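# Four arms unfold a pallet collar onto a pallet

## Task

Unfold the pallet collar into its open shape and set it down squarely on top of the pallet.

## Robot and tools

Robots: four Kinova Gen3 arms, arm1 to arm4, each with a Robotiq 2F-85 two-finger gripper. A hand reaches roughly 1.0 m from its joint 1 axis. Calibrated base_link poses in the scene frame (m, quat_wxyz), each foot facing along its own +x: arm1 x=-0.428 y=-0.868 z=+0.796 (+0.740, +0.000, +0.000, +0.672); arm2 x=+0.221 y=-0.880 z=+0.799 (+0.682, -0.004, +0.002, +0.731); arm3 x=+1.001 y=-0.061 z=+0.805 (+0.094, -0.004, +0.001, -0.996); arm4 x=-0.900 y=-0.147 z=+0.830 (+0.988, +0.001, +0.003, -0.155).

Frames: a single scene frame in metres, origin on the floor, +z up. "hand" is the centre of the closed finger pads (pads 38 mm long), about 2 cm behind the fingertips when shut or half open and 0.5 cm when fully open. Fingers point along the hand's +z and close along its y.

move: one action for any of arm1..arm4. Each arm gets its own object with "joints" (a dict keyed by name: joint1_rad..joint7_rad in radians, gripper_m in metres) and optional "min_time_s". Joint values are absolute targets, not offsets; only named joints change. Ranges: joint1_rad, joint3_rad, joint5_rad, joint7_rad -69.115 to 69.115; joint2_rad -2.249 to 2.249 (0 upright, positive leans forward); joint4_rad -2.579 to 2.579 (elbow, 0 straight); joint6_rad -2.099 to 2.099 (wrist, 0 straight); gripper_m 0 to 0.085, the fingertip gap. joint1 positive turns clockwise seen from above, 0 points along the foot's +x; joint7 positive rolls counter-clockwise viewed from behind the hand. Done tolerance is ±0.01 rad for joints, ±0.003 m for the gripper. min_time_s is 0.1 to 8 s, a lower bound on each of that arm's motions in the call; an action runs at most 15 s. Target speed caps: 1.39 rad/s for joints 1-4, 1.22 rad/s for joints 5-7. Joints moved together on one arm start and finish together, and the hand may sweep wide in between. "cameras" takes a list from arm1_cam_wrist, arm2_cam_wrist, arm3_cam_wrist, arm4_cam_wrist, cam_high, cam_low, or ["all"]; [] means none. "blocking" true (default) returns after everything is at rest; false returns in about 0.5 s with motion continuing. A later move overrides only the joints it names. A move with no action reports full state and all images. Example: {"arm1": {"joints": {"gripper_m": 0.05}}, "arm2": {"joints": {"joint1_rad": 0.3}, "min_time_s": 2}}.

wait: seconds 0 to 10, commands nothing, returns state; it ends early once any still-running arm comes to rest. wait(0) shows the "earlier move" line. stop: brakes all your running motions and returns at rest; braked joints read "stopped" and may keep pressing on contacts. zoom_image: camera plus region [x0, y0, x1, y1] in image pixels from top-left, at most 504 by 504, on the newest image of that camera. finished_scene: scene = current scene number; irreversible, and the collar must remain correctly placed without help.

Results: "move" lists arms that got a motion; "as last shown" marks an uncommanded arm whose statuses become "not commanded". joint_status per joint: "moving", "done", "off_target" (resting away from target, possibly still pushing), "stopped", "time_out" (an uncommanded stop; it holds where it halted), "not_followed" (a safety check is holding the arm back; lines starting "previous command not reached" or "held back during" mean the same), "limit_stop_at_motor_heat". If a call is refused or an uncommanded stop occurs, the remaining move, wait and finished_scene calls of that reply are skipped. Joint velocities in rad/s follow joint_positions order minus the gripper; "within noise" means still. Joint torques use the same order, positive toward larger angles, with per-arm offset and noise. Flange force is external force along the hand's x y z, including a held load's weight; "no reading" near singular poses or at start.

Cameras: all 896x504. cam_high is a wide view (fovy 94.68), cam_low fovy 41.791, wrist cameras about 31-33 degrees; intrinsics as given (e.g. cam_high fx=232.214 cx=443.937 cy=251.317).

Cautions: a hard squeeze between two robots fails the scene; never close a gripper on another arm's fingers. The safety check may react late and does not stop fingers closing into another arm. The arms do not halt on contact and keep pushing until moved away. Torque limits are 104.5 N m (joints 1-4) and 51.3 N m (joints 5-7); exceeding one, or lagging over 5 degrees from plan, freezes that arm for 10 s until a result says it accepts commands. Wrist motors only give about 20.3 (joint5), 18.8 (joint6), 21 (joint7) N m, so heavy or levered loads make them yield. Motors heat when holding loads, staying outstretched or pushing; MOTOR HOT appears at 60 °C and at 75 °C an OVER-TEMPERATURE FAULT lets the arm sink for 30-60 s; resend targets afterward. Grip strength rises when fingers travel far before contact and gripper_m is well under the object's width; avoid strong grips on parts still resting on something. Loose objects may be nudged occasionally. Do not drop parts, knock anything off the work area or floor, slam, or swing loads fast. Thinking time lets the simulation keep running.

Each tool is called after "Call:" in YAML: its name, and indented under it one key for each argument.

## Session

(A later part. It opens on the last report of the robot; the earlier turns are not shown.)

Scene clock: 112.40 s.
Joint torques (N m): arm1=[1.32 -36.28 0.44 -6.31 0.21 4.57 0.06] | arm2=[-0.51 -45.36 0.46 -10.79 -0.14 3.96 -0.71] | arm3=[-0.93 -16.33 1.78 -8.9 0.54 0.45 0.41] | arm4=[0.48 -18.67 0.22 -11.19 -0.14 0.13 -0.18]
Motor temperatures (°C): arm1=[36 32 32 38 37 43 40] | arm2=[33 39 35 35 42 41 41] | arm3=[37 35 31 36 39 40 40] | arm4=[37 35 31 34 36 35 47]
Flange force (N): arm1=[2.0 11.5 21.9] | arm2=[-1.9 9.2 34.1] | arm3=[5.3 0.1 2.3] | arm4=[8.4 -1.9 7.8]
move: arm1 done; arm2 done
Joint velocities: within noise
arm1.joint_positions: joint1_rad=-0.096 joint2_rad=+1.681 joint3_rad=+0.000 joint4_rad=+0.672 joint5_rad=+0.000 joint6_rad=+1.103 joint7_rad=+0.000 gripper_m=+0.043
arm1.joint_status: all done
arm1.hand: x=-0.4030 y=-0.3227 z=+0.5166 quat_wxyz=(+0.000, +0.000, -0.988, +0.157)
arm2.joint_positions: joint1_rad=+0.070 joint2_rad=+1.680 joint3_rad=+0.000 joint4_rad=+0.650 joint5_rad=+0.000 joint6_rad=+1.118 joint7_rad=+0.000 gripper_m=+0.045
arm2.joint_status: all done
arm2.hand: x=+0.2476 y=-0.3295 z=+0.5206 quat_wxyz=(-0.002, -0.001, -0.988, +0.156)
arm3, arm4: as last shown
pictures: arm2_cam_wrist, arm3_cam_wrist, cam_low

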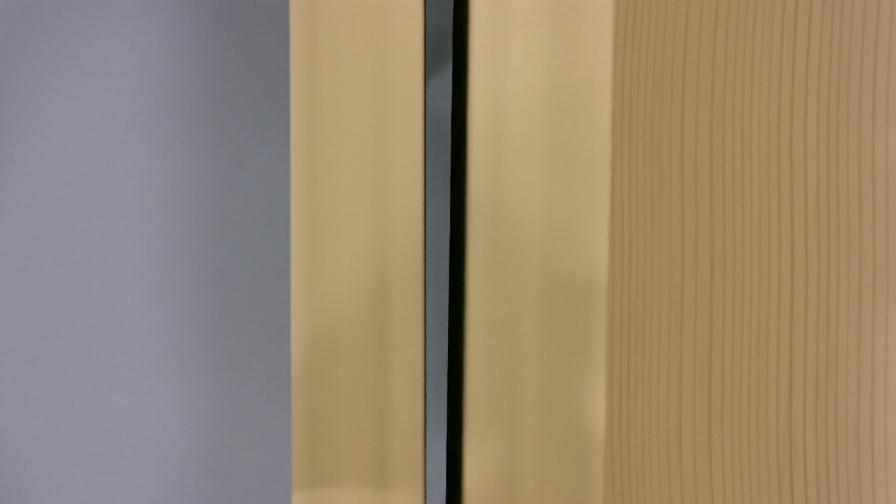

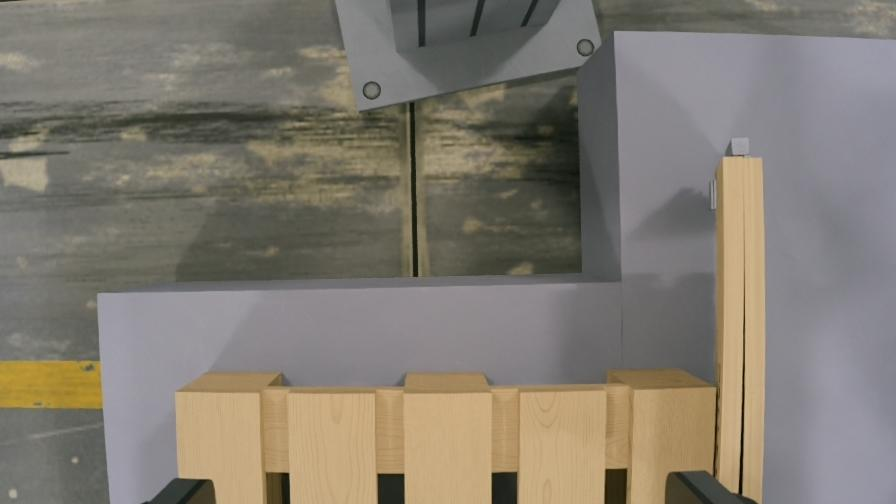

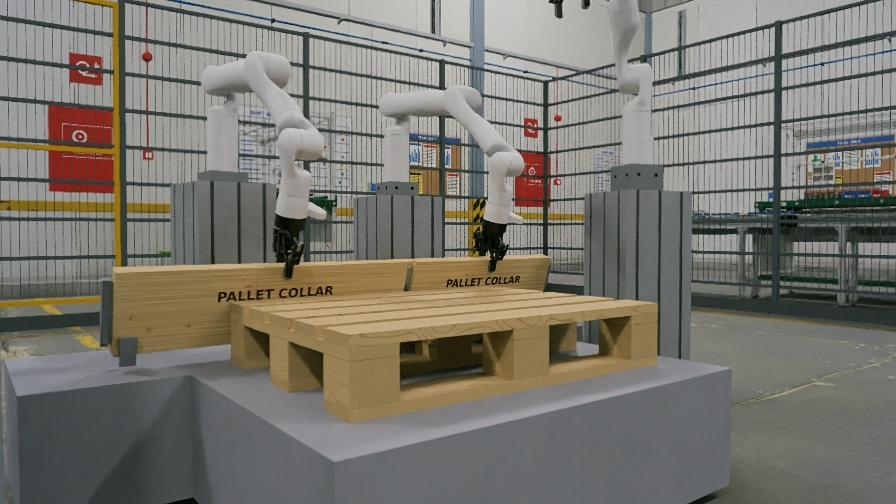

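Call:
move:
  arm1: {"joints": {"joint2_rad": 1.4157, "joint4_rad": 1.3944, "joint6_rad": 0.3315}, "min_time_s": 4}
  arm2: {"joints": {"joint2_rad": 1.4154, "joint4_rad": 1.3554, "joint6_rad": 0.3624}, "min_time_s": 4}
  cameras: ["cam_low", "arm1_cam_wrist", "arm2_cam_wrist", "arm3_cam_wrist", "arm4_cam_wrist"]

Scene clock: 123.50 s.
Joint torques (N m): arm1=[9.5 -34.17 9.77 -4.25 0 -0.17 -1.2] | arm2=[-7.9 -42.23 -8.06 -8 -1.25 0.09 -0.14] | arm3=[-0.98 -16.32 1.75 -8.8 0.56 0.43 0.38] | arm4=[0.54 -18.63 0.22 -11.21 -0.15 0.15 -0.16]
Motor temperatures (°C): arm1=[36 33 32 38 37 43 40] | arm2=[33 41 35 35 42 41 41] | arm3=[37 35 31 36 39 40 40] | arm4=[37 35 31 35 36 35 47]
Flange force (N): arm1=[15.8 4.2 23.6] | arm2=[-14.8 -3.4 35.6] | arm3=[4.8 -0.1 1.8] | arm4=[8.7 -1.8 7.9]
move: arm1 done; arm2 done
Joint velocities: within noise
arm1.joint_positions: joint1_rad=-0.096 joint2_rad=+1.416 joint3_rad=+0.000 joint4_rad=+1.394 joint5_rad=+0.000 joint6_rad=+0.332 joint7_rad=+0.000 gripper_m=+0.043
arm1.joint_status: all done
arm1.hand: x=-0.4031 y=-0.3497 z=+0.5368 quat_wxyz=(+0.000, +0.000, -1.000, +0.000)
arm2.joint_positions: joint1_rad=+0.070 joint2_rad=+1.415 joint3_rad=+0.000 joint4_rad=+1.355 joint5_rad=+0.000 joint6_rad=+0.362 joint7_rad=+0.000 gripper_m=+0.045
arm2.joint_status: all done
arm2.hand: x=+0.2475 y=-0.3497 z=+0.5407 quat_wxyz=(-0.002, +0.000, -1.000, +0.000)
arm3, arm4: as last shown
pictures: arm1_cam_wrist, arm2_cam_wrist, arm3_cam_wrist, arm4_cam_wrist, cam_low

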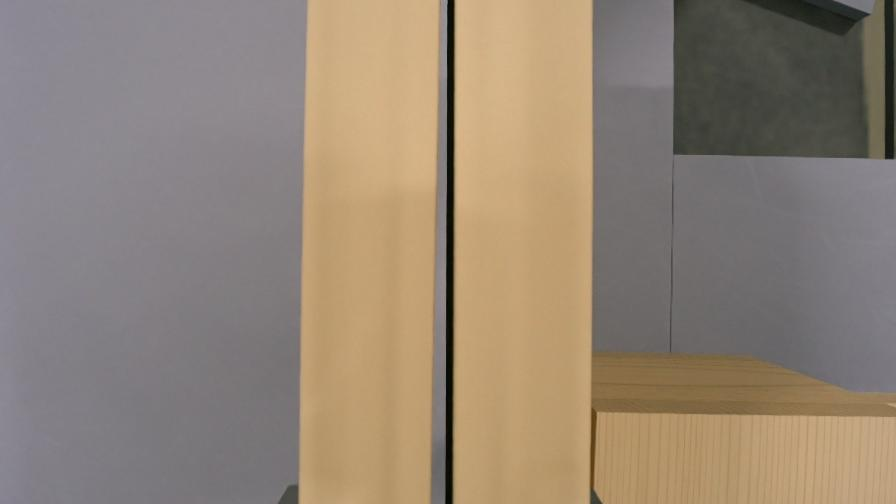

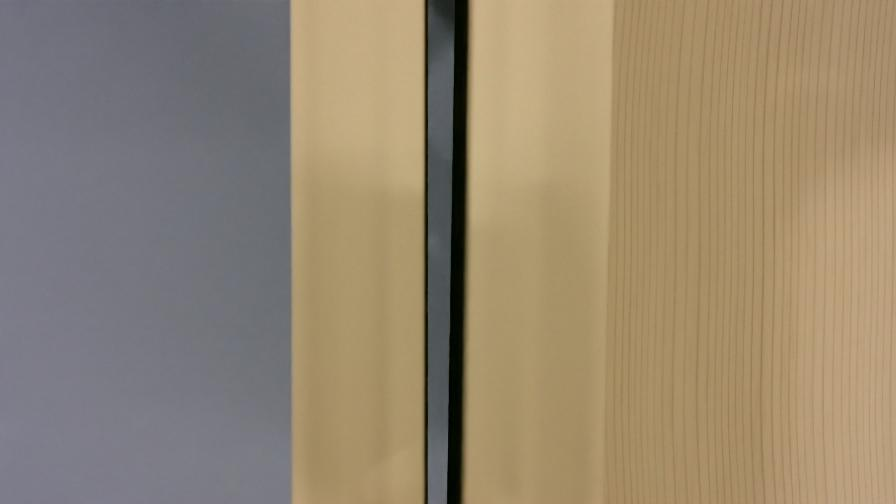

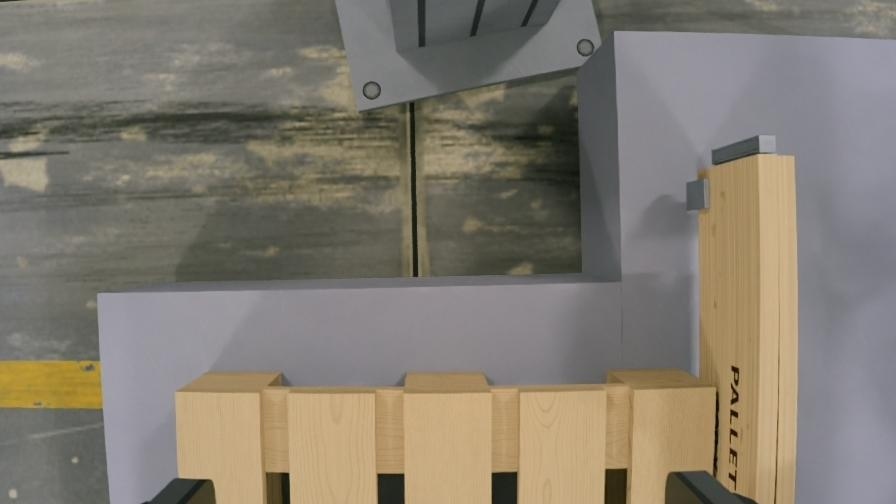

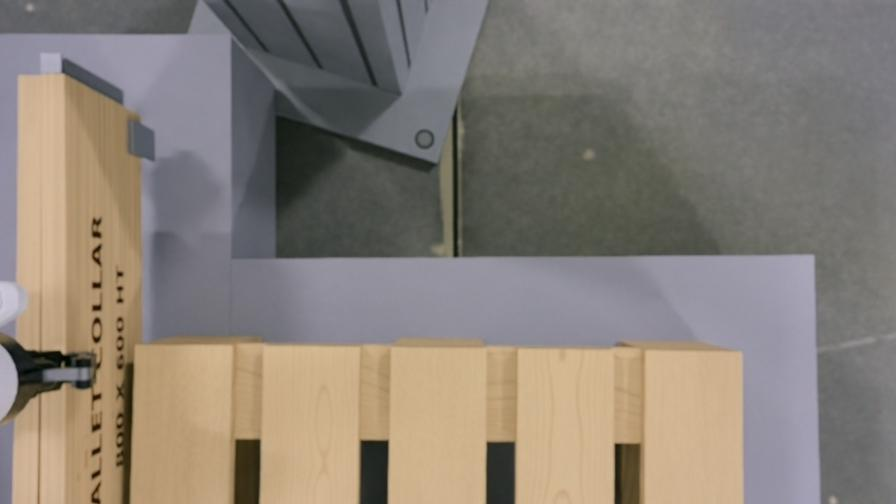

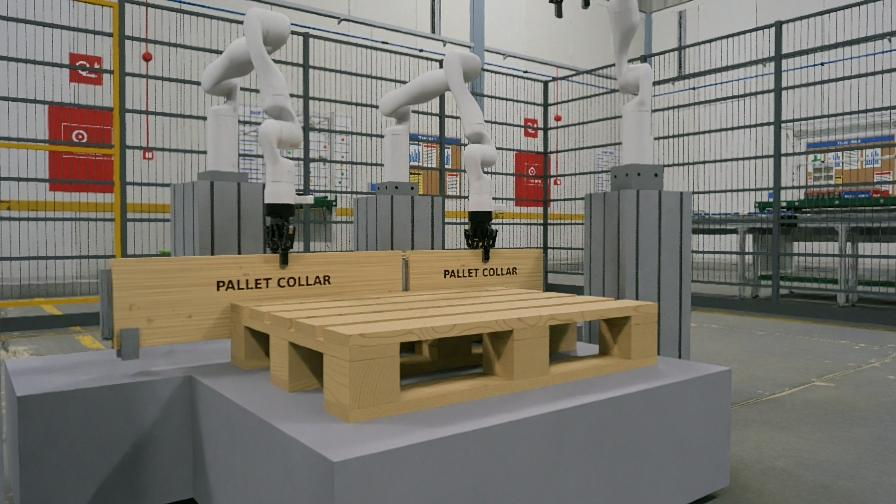

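Call:
move:
  arm1: {"joints": {"joint1_rad": 0.0387, "joint2_rad": 1.4228, "joint4_rad": 1.362, "joint6_rad": 0.3568, "joint7_rad": 0.1349}, "min_time_s": 2.5}
  arm2: {"joints": {"joint1_rad": 0.2009, "joint2_rad": 1.4224, "joint4_rad": 1.3232, "joint6_rad": 0.3876, "joint7_rad": 0.1314}, "min_time_s": 2.5}

Call:
move:
  arm1: {"joints": {"joint2_rad": 1.4914, "joint4_rad": 1.3044, "joint6_rad": 0.3458}, "min_time_s": 2.5}
  arm2: {"joints": {"joint2_rad": 1.4911, "joint4_rad": 1.265, "joint6_rad": 0.3771}, "min_time_s": 2.5}
  cameras: ["cam_low", "arm1_cam_wrist", "arm2_cam_wrist", "arm3_cam_wrist", "arm4_cam_wrist"]

Scene clock: 135.17 s.
Joint torques (N m): arm1=[9.72 -34.7 9.53 -4.81 -0.25 0.02 -1.45] | arm2=[-7.52 -42.82 -7.82 -8.41 -1.51 -0.25 -0.41] | arm3=[-0.89 -16.37 1.79 -8.76 0.49 0.49 0.36] | arm4=[0.51 -18.66 0.21 -11.19 -0.15 0.15 -0.16]
Motor temperatures (°C): arm1=[36 34 32 38 37 43 40] | arm2=[33 42 35 35 42 41 41] | arm3=[37 35 31 36 39 40 40] | arm4=[37 35 31 35 36 35 47]
Flange force (N): arm1=[15.0 5.0 23.7] | arm2=[-14.0 -3.9 35.7] | arm3=[4.6 0.0 1.9] | arm4=[8.5 -1.8 7.9]
move: arm1 done; arm2 done
Joint velocities: within noise
arm1.joint_positions: joint1_rad=+0.039 joint2_rad=+1.423 joint3_rad=+0.000 joint4_rad=+1.362 joint5_rad=+0.000 joint6_rad=+0.357 joint7_rad=+0.135 gripper_m=+0.043
arm1.joint_status: all done
arm1.hand: x=-0.3326 y=-0.3499 z=+0.5366 quat_wxyz=(+0.000, +0.000, -1.000, +0.000)
arm2.joint_positions: joint1_rad=+0.201 joint2_rad=+1.422 joint3_rad=+0.000 joint4_rad=+1.323 joint5_rad=+0.000 joint6_rad=+0.388 joint7_rad=+0.131 gripper_m=+0.045
arm2.joint_status: all done
arm2.hand: x=+0.3180 y=-0.3498 z=+0.5410 quat_wxyz=(-0.003, +0.000, -1.000, +0.000)
arm3, arm4: as last shown
pictures: none

Scene clock: 137.97 s.
Joint torques (N m): arm1=[13.59 -26.29 12.05 -3.12 -0.32 -0.37 -1.92] | arm2=[-6.51 -24.8 -7.81 -6.91 -1.9 -2.58 -0.83] | arm3=[-0.98 -16.26 1.82 -8.89 0.56 0.39 0.42] | arm4=[0.53 -18.64 0.24 -11.2 -0.15 0.14 -0.16]
Motor temperatures (°C): arm1=[36 34 32 38 37 43 40] | arm2=[33 42 35 35 42 41 41] | arm3=[37 35 31 36 39 40 40] | arm4=[37 35 31 35 36 35 47]
Flange force (N): arm1=[21.4 6.5 7.3] | arm2=[-12.4 -7.0 -4.2] | arm3=[5.3 0.0 2.1] | arm4=[8.6 -1.8 7.9]
move: arm1 done; arm2 done
Joint velocities: within noise
arm1.joint_positions: joint1_rad=+0.039 joint2_rad=+1.491 joint3_rad=+0.000 joint4_rad=+1.304 joint5_rad=+0.000 joint6_rad=+0.346 joint7_rad=+0.135 gripper_m=+0.043
arm1.joint_status: all done
arm1.hand: x=-0.3326 y=-0.3498 z=+0.5067 quat_wxyz=(+0.000, +0.000, -1.000, +0.000)
arm2.joint_positions: joint1_rad=+0.201 joint2_rad=+1.491 joint3_rad=+0.000 joint4_rad=+1.265 joint5_rad=+0.000 joint6_rad=+0.377 joint7_rad=+0.131 gripper_m=+0.045
arm2.joint_status: all done
arm2.hand: x=+0.3182 y=-0.3498 z=+0.5111 quat_wxyz=(-0.003, +0.000, -1.000, +0.000)
arm3.joint_positions: joint1_rad=+0.258 joint2_rad=+0.470 joint3_rad=+0.000 joint4_rad=+0.990 joint5_rad=+0.000 joint6_rad=+1.682 joint7_rad=+1.641 gripper_m=+0.085
arm3.joint_status: not commanded
arm3.hand: x=+0.5040 y=-0.0019 z=+1.1921 quat_wxyz=(+0.000, -1.000, -0.001, +0.004)
arm4.joint_positions: joint1_rad=-0.657 joint2_rad=+0.463 joint3_rad=+0.000 joint4_rad=+1.033 joint5_rad=+0.000 joint6_rad=+1.646 joint7_rad=+1.225 gripper_m=+0.085
arm4.joint_status: not commanded
arm4.hand: x=-0.4179 y=-0.0012 z=+1.2013 quat_wxyz=(+0.003, +0.000, -1.000, -0.001)
pictures: arm1_cam_wrist, arm2_cam_wrist, arm3_cam_wrist, arm4_cam_wrist, cam_low

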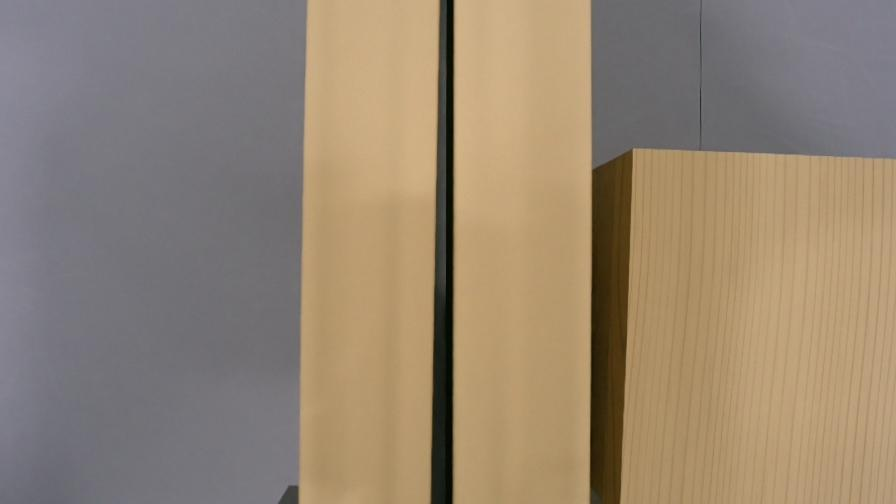

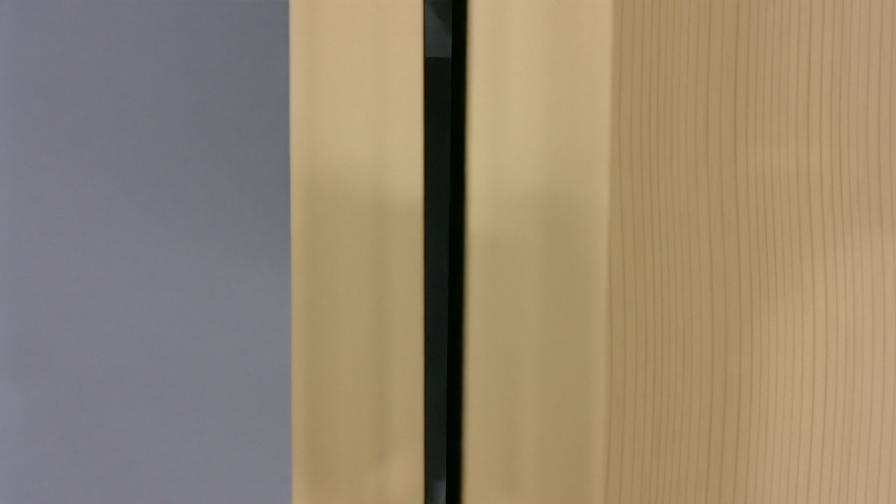

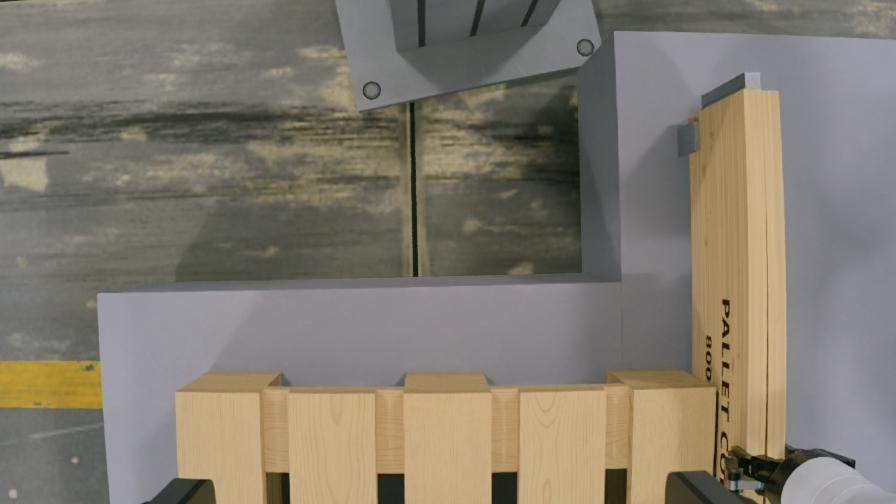

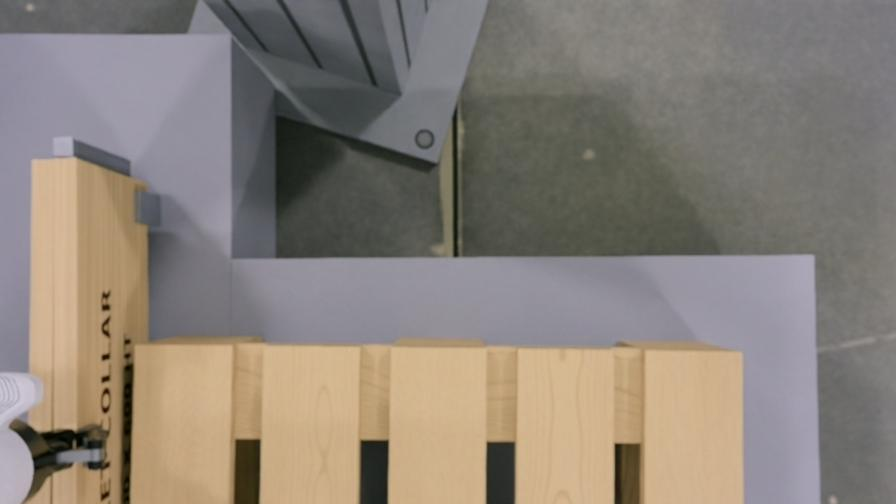

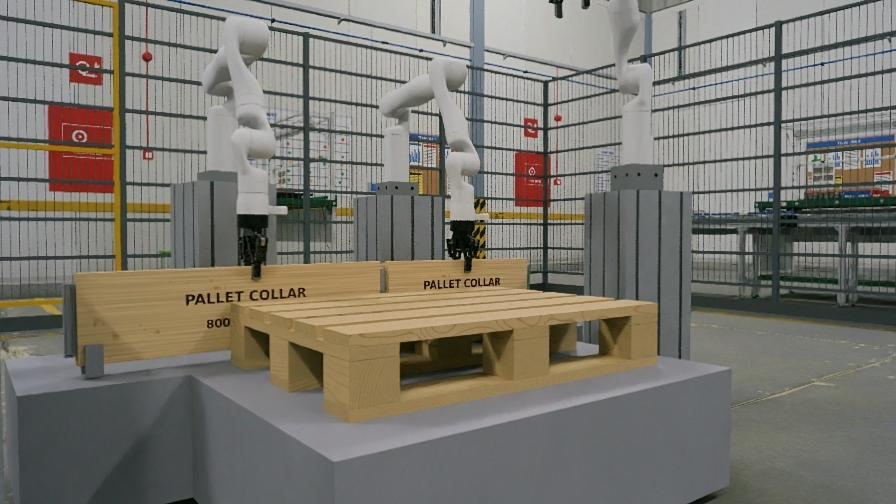

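Call:
move:
  arm1: {"joints": {"gripper_m": 0.085}}
  arm2: {"joints": {"gripper_m": 0.085}}
  cameras: ["cam_low", "arm1_cam_wrist", "arm2_cam_wrist", "arm3_cam_wrist", "arm4_cam_wrist"]

Scene clock: 139.87 s.
Joint torques (N m): arm1=[-0.05 -23.32 -0.75 -2.87 -0.16 -0.05 0.28] | arm2=[0.28 -24.63 0.61 -3.83 0.32 0.1 -0.25] | arm3=[-0.99 -16.35 1.82 -8.89 0.53 0.45 0.44] | arm4=[0.53 -18.65 0.25 -11.15 -0.13 0.17 -0.17]
Motor temperatures (°C): arm1=[36 34 32 38 37 43 40] | arm2=[33 42 35 35 42 41 41] | arm3=[37 35 31 36 39 40 40] | arm4=[37 35 31 35 36 35 47]
Flange force (N): arm1=[0.4 1.1 1.0] | arm2=[0.5 -1.3 2.5] | arm3=[5.1 0.0 2.3] | arm4=[8.4 -1.7 7.8]
move: arm1 done; arm2 done
Joint velocities: within noise
arm1.joint_positions: joint1_rad=+0.039 joint2_rad=+1.491 joint3_rad=+0.000 joint4_rad=+1.304 joint5_rad=+0.000 joint6_rad=+0.346 joint7_rad=+0.135 gripper_m=+0.085
arm1.joint_status: all done
arm1.hand: x=-0.3326 y=-0.3498 z=+0.5067 quat_wxyz=(+0.000, +0.000, -1.000, +0.000)
arm2.joint_positions: joint1_rad=+0.201 joint2_rad=+1.491 joint3_rad=+0.000 joint4_rad=+1.265 joint5_rad=+0.000 joint6_rad=+0.377 joint7_rad=+0.131 gripper_m=+0.085
arm2.joint_status: all done
arm2.hand: x=+0.3182 y=-0.3499 z=+0.5110 quat_wxyz=(-0.003, +0.000, -1.000, +0.000)
arm3, arm4: as last shown
pictures: arm1_cam_wrist, arm2_cam_wrist, arm3_cam_wrist, arm4_cam_wrist, cam_low

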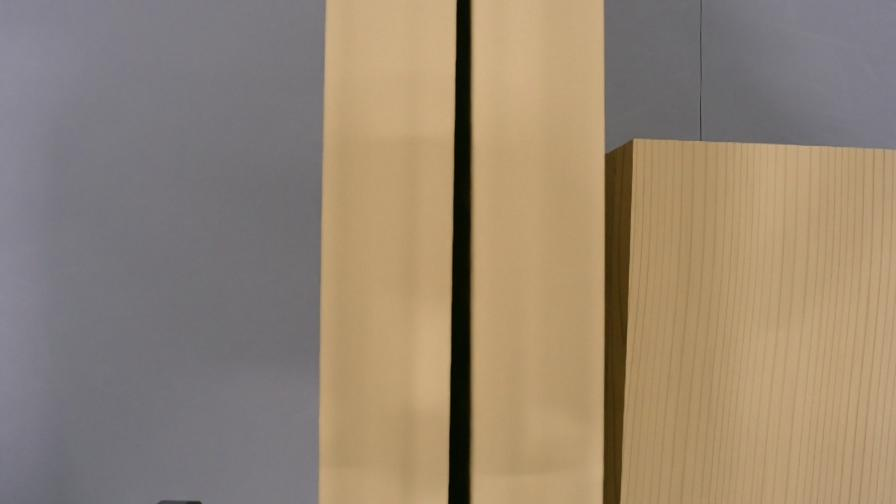

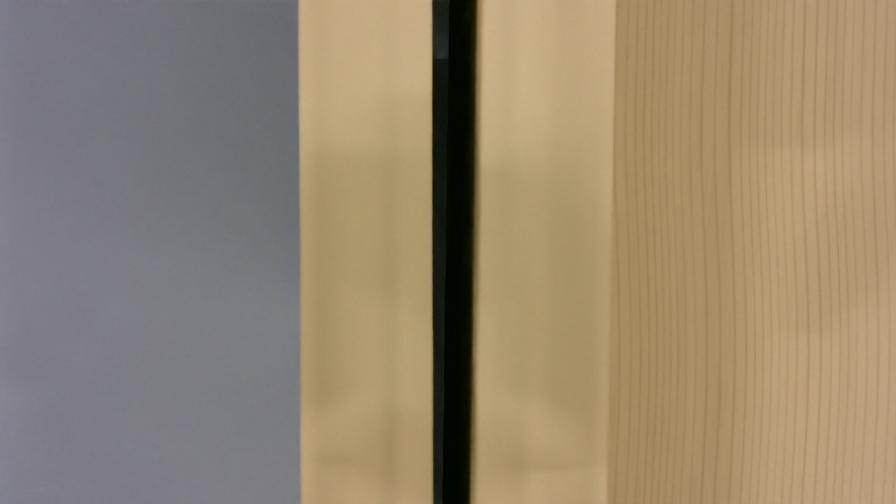

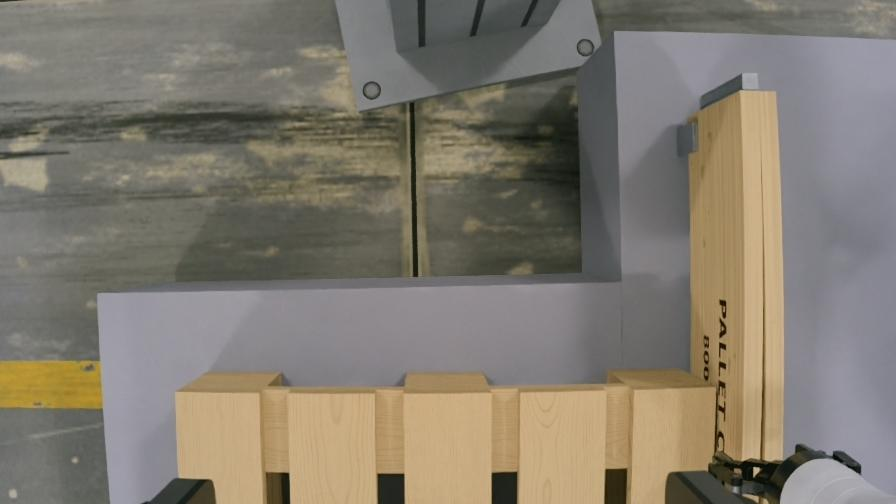

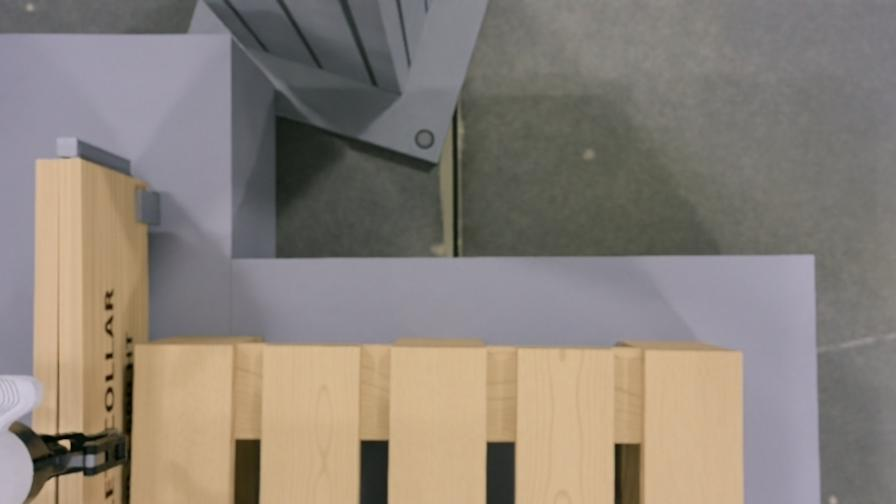

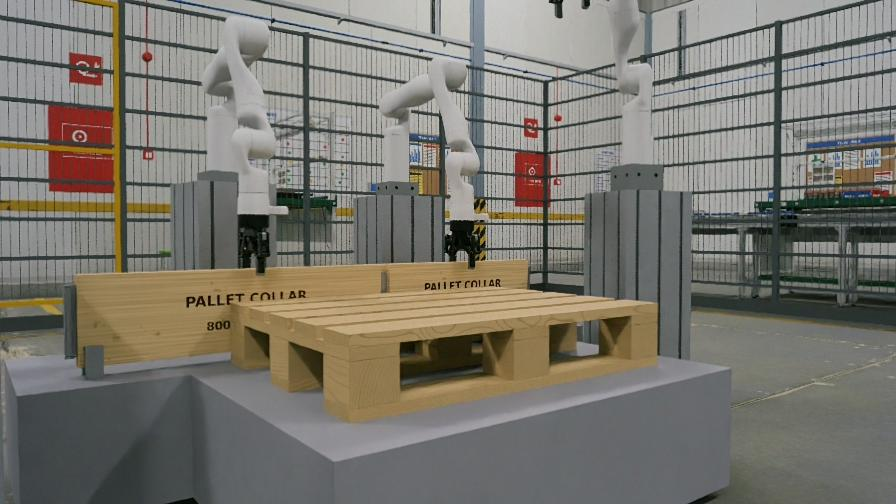

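Call:
move:
  arm2: {"joints": {"joint2_rad": 1.2429, "joint4_rad": 1.4428, "joint6_rad": 0.4475}, "min_time_s": 1.8}

Call:
move:
  arm2: {"joints": {"joint1_rad": -0.377, "joint2_rad": 1.2181, "joint4_rad": 1.3376, "joint6_rad": 0.5775, "joint7_rad": -0.4465}, "min_time_s": 2}
  cameras: ["arm2_cam_wrist", "arm4_cam_wrist"]

Scene clock: 144.70 s.
Joint torques (N m): arm1=[-0.07 -23.3 -0.68 -2.78 -0.14 -0.09 0.26] | arm2=[0.3 -24.27 0.65 -4.5 0.33 0.05 -0.25] | arm3=[-1 -16.29 1.76 -8.84 0.54 0.49 0.37] | arm4=[0.52 -18.61 0.21 -11.18 -0.11 0.14 -0.16]
Motor temperatures (°C): arm1=[36 35 32 38 37 43 40] | arm2=[33 42 35 35 42 41 41] | arm3=[37 35 31 36 38 40 40] | arm4=[37 35 31 35 36 35 47]
Flange force (N): arm1=[0.2 1.6 1.1] | arm2=[0.4 -1.2 2.7] | arm3=[5.1 -0.1 2.2] | arm4=[8.5 -1.8 7.8]
move: arm2 done
Joint velocities: within noise
arm1, arm3, arm4: as last shown
arm2.joint_positions: joint1_rad=+0.201 joint2_rad=+1.243 joint3_rad=+0.000 joint4_rad=+1.443 joint5_rad=+0.000 joint6_rad=+0.447 joint7_rad=+0.131 gripper_m=+0.085
arm2.joint_status: all done
arm2.hand: x=+0.3176 y=-0.3498 z=+0.6221 quat_wxyz=(-0.003, +0.000, -1.000, +0.000)
pictures: none

Scene clock: 147.03 s.
Joint torques (N m): arm1=[-0.03 -23.36 -0.72 -2.77 -0.13 -0.1 0.27] | arm2=[0.19 -25.1 0.53 -5.57 0.34 0.03 -0.24] | arm3=[-0.97 -16.27 1.78 -8.86 0.54 0.45 0.39] | arm4=[0.52 -18.64 0.2 -11.18 -0.13 0.15 -0.16]
Motor temperatures (°C): arm1=[36 35 32 38 37 43 40] | arm2=[33 42 35 35 42 41 41] | arm3=[37 35 31 36 38 40 40] | arm4=[37 35 31 35 36 35 47]
Flange force (N): arm1=[0.3 1.7 1.3] | arm2=[-0.3 -1.2 2.6] | arm3=[5.2 0.0 2.2] | arm4=[8.5 -1.8 7.8]
move: arm2 done
Joint velocities: within noise
arm1, arm3, arm4: as last shown
arm2.joint_positions: joint1_rad=-0.377 joint2_rad=+1.218 joint3_rad=+0.000 joint4_rad=+1.338 joint5_rad=+0.000 joint6_rad=+0.578 joint7_rad=-0.446 gripper_m=+0.085
arm2.joint_status: all done
arm2.hand: x=-0.0021 y=-0.3549 z=+0.6510 quat_wxyz=(+0.000, +0.000, -1.000, +0.000)

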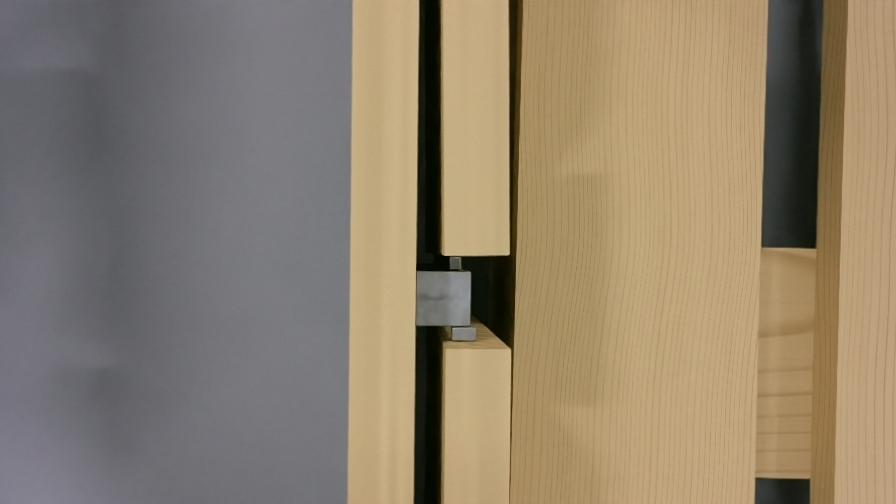

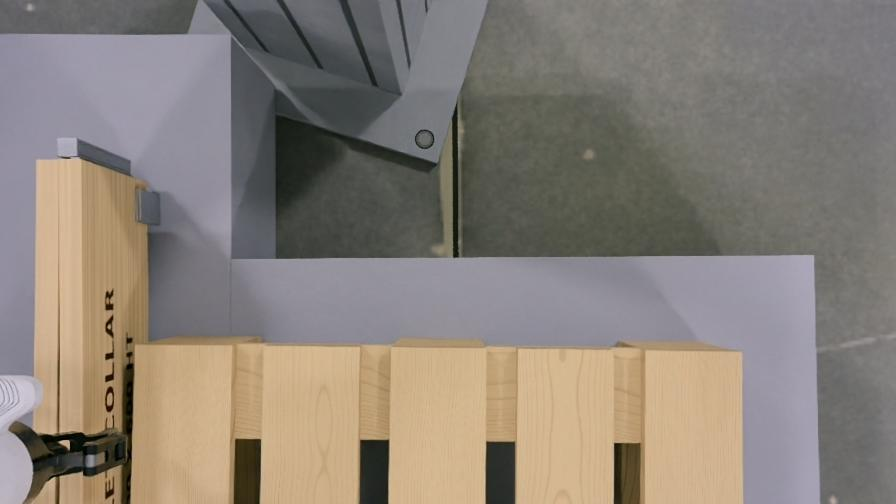

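Call:
move:
  cameras: ["cam_low", "arm2_cam_wrist"]

Call:
zoom_image:
  camera: "cam_low"
  region: [40, 250, 160, 390]

Call:
zoom_image:
  camera: "arm2_cam_wrist"
  region: [380, 220, 540, 380]

Call:
zoom_image:
  camera: "cam_low"
  region: [350, 240, 430, 310]

Scene clock: 158.13 s.
Joint torques (N m): arm1=[-0.03 -23.27 -0.72 -2.8 -0.12 -0.09 0.26] | arm2=[0.19 -25.14 0.56 -5.54 0.35 0.01 -0.26] | arm3=[-0.91 -16.32 1.75 -8.79 0.57 0.45 0.38] | arm4=[0.53 -18.63 0.21 -11.19 -0.12 0.15 -0.18]
Motor temperatures (°C): arm1=[36 35 32 38 37 43 40] | arm2=[33 42 35 35 42 41 41] | arm3=[37 35 31 36 38 40 40] | arm4=[37 35 31 35 36 35 47]
Flange force (N): arm1=[0.3 1.5 1.0] | arm2=[-0.3 -1.0 2.7] | arm3=[4.7 0.0 1.9] | arm4=[8.6 -1.8 7.9]
Joint velocities: within noise
arm1.joint_positions: joint1_rad=+0.039 joint2_rad=+1.491 joint3_rad=+0.000 joint4_rad=+1.304 joint5_rad=+0.000 joint6_rad=+0.346 joint7_rad=+0.135 gripper_m=+0.085
arm1.joint_status: not commanded
arm1.hand: x=-0.3326 y=-0.3498 z=+0.5067 quat_wxyz=(+0.000, +0.000, -1.000, +0.000) (m; scene frame)
arm2.joint_positions: joint1_rad=-0.377 joint2_rad=+1.218 joint3_rad=+0.000 joint4_rad=+1.338 joint5_rad=+0.000 joint6_rad=+0.578 joint7_rad=-0.446 gripper_m=+0.085
arm2.joint_status: all done
arm2.hand: x=-0.0021 y=-0.3549 z=+0.6510 quat_wxyz=(+0.000, +0.000, -1.000, +0.000) (m; scene frame)
arm3.joint_positions: joint1_rad=+0.258 joint2_rad=+0.470 joint3_rad=+0.000 joint4_rad=+0.990 joint5_rad=+0.000 joint6_rad=+1.682 joint7_rad=+1.641 gripper_m=+0.085
arm3.joint_status: not commanded
arm3.hand: x=+0.5040 y=-0.0019 z=+1.1921 quat_wxyz=(+0.000, -1.000, -0.001, +0.004) (m; scene frame)
arm4.joint_positions: joint1_rad=-0.657 joint2_rad=+0.463 joint3_rad=+0.000 joint4_rad=+1.033 joint5_rad=+0.000 joint6_rad=+1.646 joint7_rad=+1.225 gripper_m=+0.085
arm4.joint_status: not commanded
arm4.hand: x=-0.4179 y=-0.0012 z=+1.2013 quat_wxyz=(+0.003, +0.000, -1.000, -0.001) (m; scene frame)
pictures: arm2_cam_wrist, cam_low

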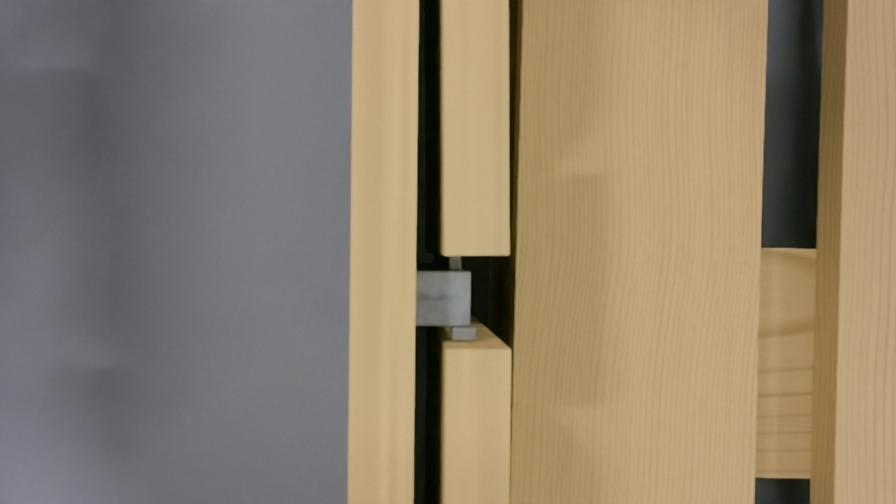

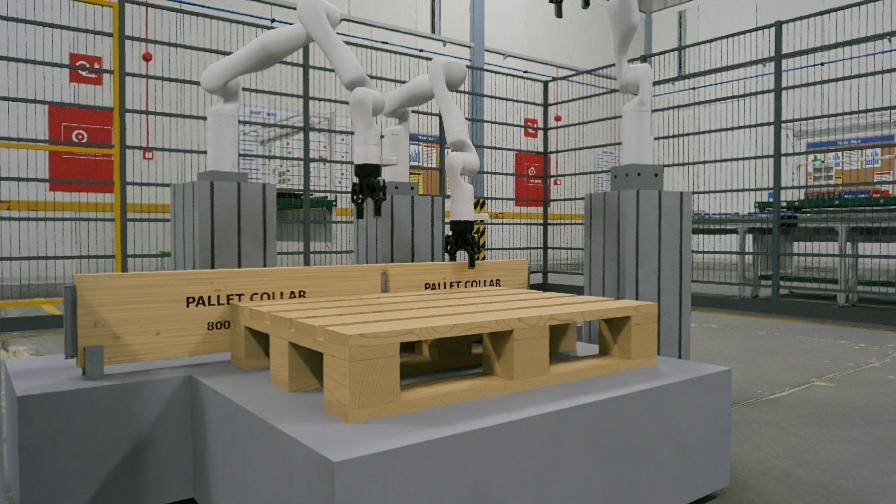

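Scaled by 3.600 from the camera's image (finer frame: 1280x720).

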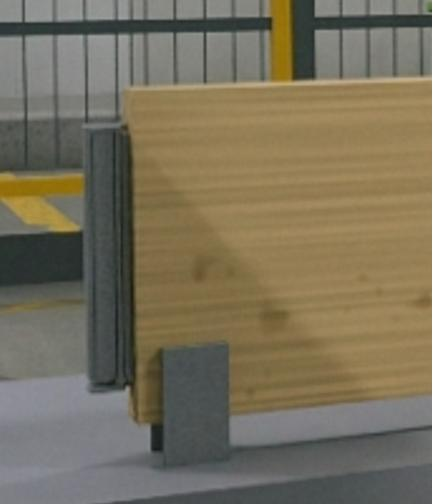

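Scaled by 3.150 from the camera's image (finer frame: 1280x720).

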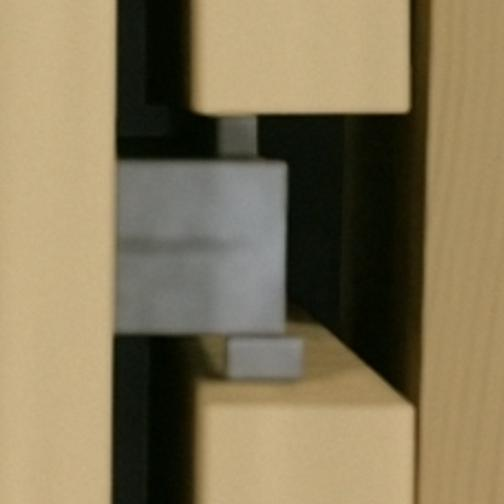

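Scaled by 6.300 from the camera's image (finer frame: 1280x720).

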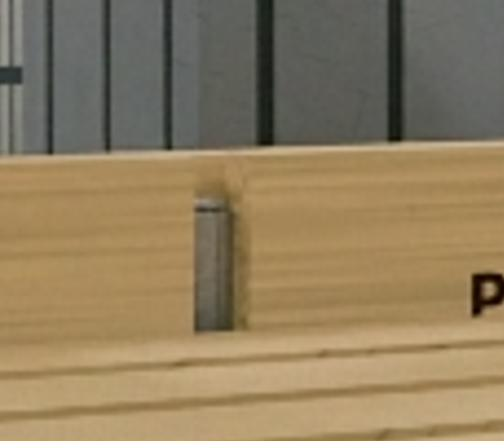

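Call:
move:
  arm2: {"joints": {"joint1_rad": -0.4566, "joint2_rad": 1.3754, "joint4_rad": 1.2471, "joint6_rad": 0.5102, "joint7_rad": -0.526, "gripper_m": 0.056}, "min_time_s": 2}
  cameras: ["arm2_cam_wrist", "cam_low", "arm4_cam_wrist"]

Scene clock: 165.67 s.
Joint torques (N m): arm1=[-0.06 -23.31 -0.69 -2.75 -0.1 -0.11 0.28] | arm2=[0.19 -25.41 0.58 -5 0.35 0.04 -0.23] | arm3=[-1.04 -16.29 1.78 -8.8 0.52 0.5 0.34] | arm4=[0.52 -18.62 0.25 -11.17 -0.11 0.14 -0.17]
Motor temperatures (°C): arm1=[36 35 32 38 37 43 40] | arm2=[33 42 35 35 41 41 41] | arm3=[37 35 31 37 38 40 40] | arm4=[37 35 31 35 36 35 47]
Flange force (N): arm1=[0.2 1.8 1.2] | arm2=[-0.4 -1.2 2.4] | arm3=[5.0 -0.3 2.1] | arm4=[8.5 -1.8 7.8]
move: arm2 done
Joint velocities: within noise
arm1, arm3, arm4: as last shown
arm2.joint_positions: joint1_rad=-0.457 joint2_rad=+1.375 joint3_rad=+0.000 joint4_rad=+1.247 joint5_rad=+0.000 joint6_rad=+0.510 joint7_rad=-0.526 gripper_m=+0.056
arm2.joint_status: all done
arm2.hand: x=-0.0430 y=-0.3748 z=+0.5763 quat_wxyz=(+0.000, +0.000, -1.000, +0.000)
pictures: arm2_cam_wrist, arm4_cam_wrist, cam_low

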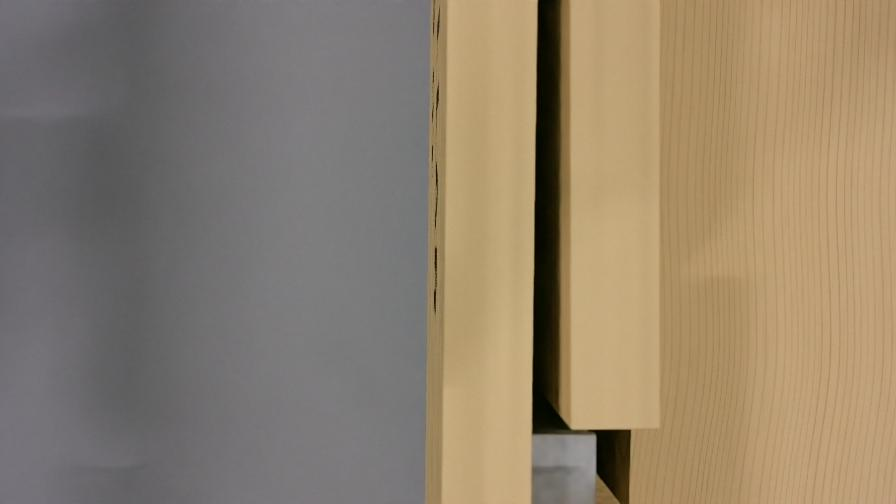

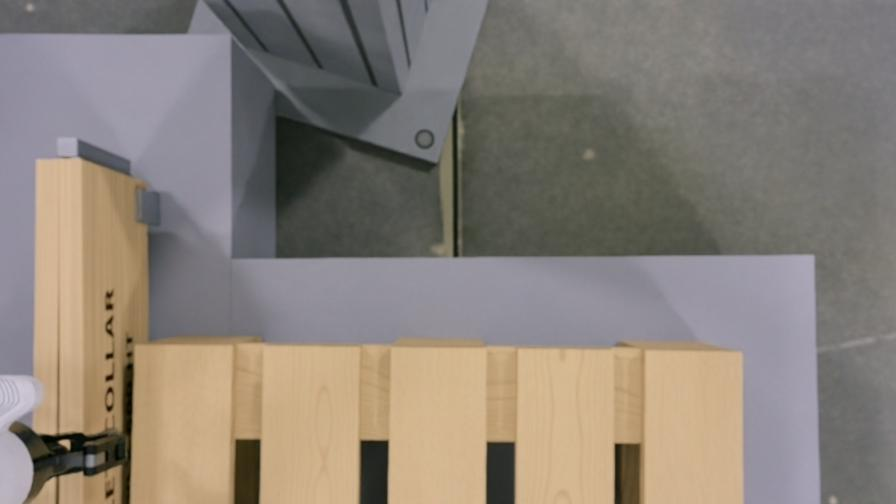

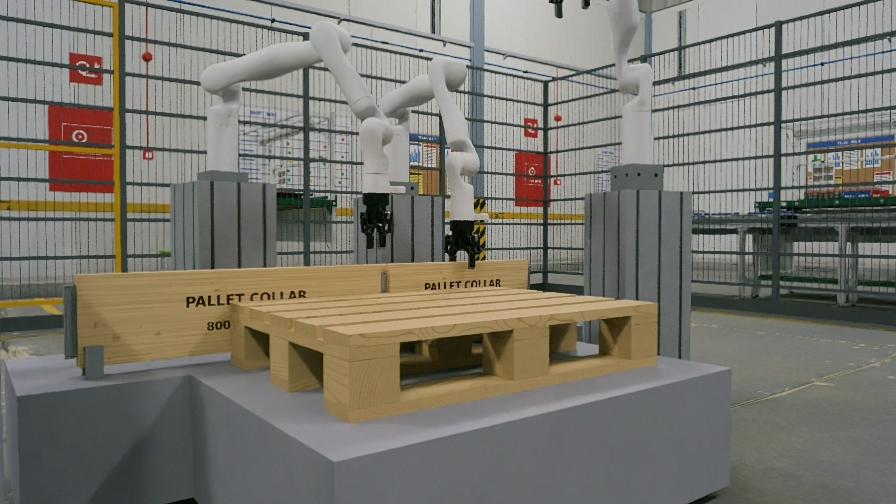

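Call:
move:
  arm2: {"joints": {"joint1_rad": -0.4489, "joint2_rad": 1.4447, "joint4_rad": 1.1604, "joint6_rad": 0.5276, "joint7_rad": -0.5184}, "min_time_s": 1.5}
  cameras: ["arm2_cam_wrist", "cam_low"]

Call:
zoom_image:
  camera: "cam_low"
  region: [320, 180, 440, 310]

Scene clock: 174.50 s.
Joint torques (N m): arm1=[-0.07 -23.27 -0.68 -2.79 -0.1 -0.12 0.27] | arm2=[0.11 -25.84 0.6 -5.14 0.34 0.05 -0.24] | arm3=[-0.94 -16.36 1.83 -8.81 0.51 0.45 0.36] | arm4=[0.53 -18.63 0.22 -11.18 -0.12 0.14 -0.16]
Motor temperatures (°C): arm1=[36 35 32 38 37 43 40] | arm2=[33 42 35 35 41 41 40] | arm3=[37 36 31 37 38 40 40] | arm4=[37 35 31 35 36 35 47]
Flange force (N): arm1=[0.2 1.6 1.0] | arm2=[-0.5 -1.1 2.5] | arm3=[4.7 -0.1 1.9] | arm4=[8.5 -1.8 7.8]
move: arm2 done
Joint velocities: within noise
arm1, arm3, arm4: as last shown
arm2.joint_positions: joint1_rad=-0.449 joint2_rad=+1.445 joint3_rad=+0.000 joint4_rad=+1.160 joint5_rad=+0.000 joint6_rad=+0.528 joint7_rad=-0.518 gripper_m=+0.056
arm2.joint_status: all done
arm2.hand: x=-0.0436 y=-0.3648 z=+0.5502 quat_wxyz=(+0.000, +0.000, -1.000, +0.000)

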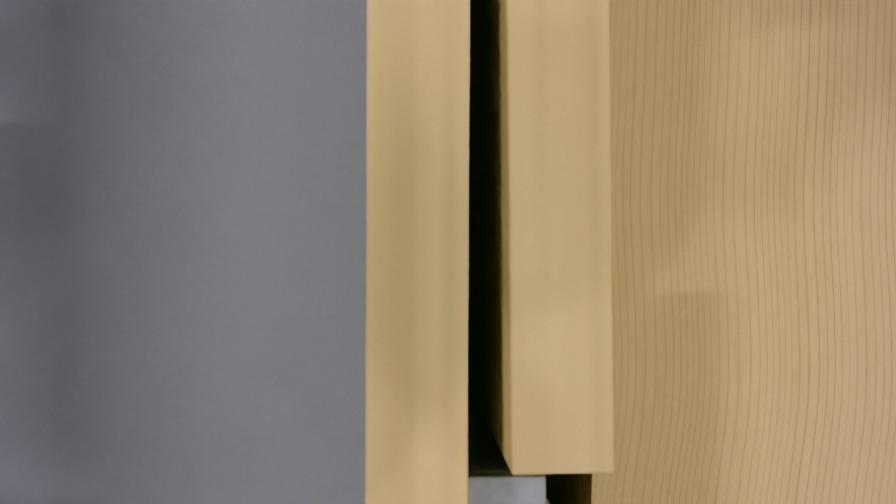

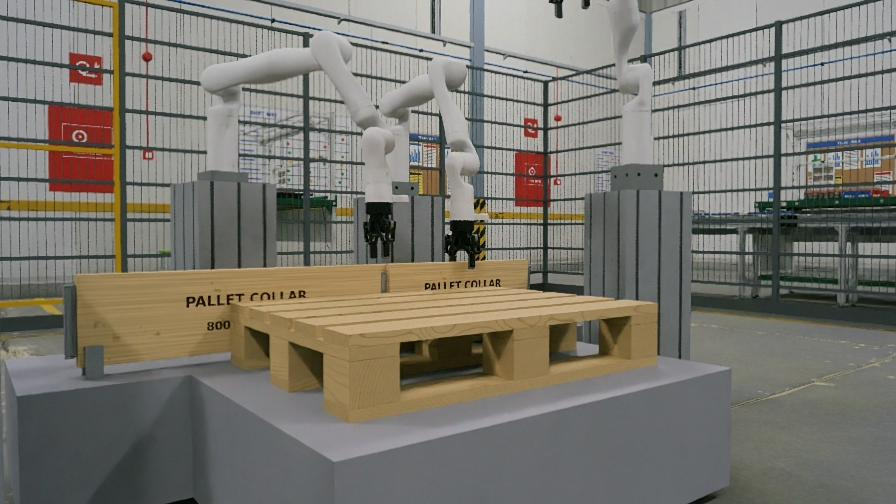

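Scaled by 3.877 from the camera's image (finer frame: 1280x720).

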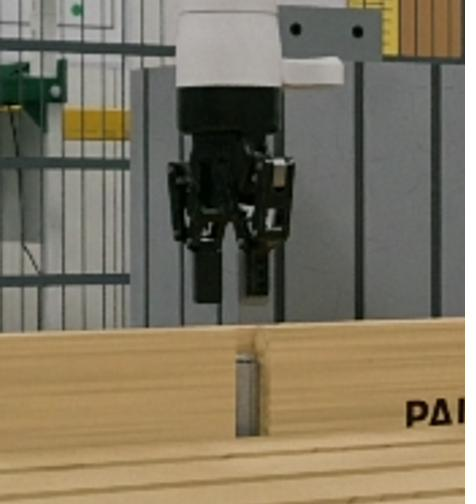

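Call:
zoom_image:
  camera: "cam_low"
  region: [410, 180, 530, 310]

Call:
zoom_image:
  camera: "cam_low"
  region: [350, 225, 410, 300]

Scaled by 3.877 from the camera's image (finer frame: 1280x720).

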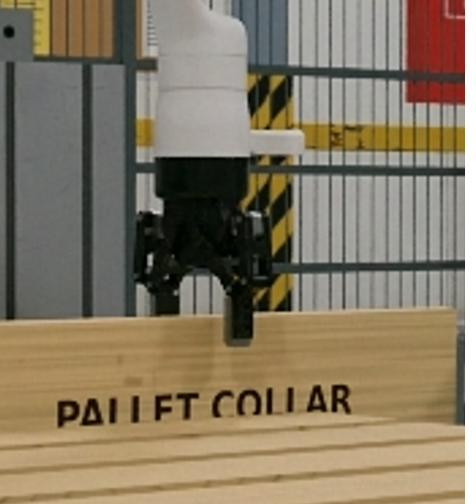

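Scaled by 6.720 from the camera's image (finer frame: 1280x720).

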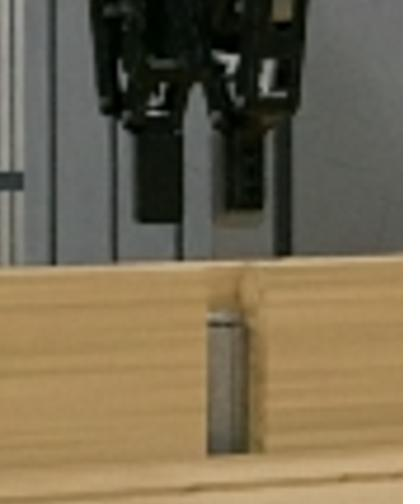

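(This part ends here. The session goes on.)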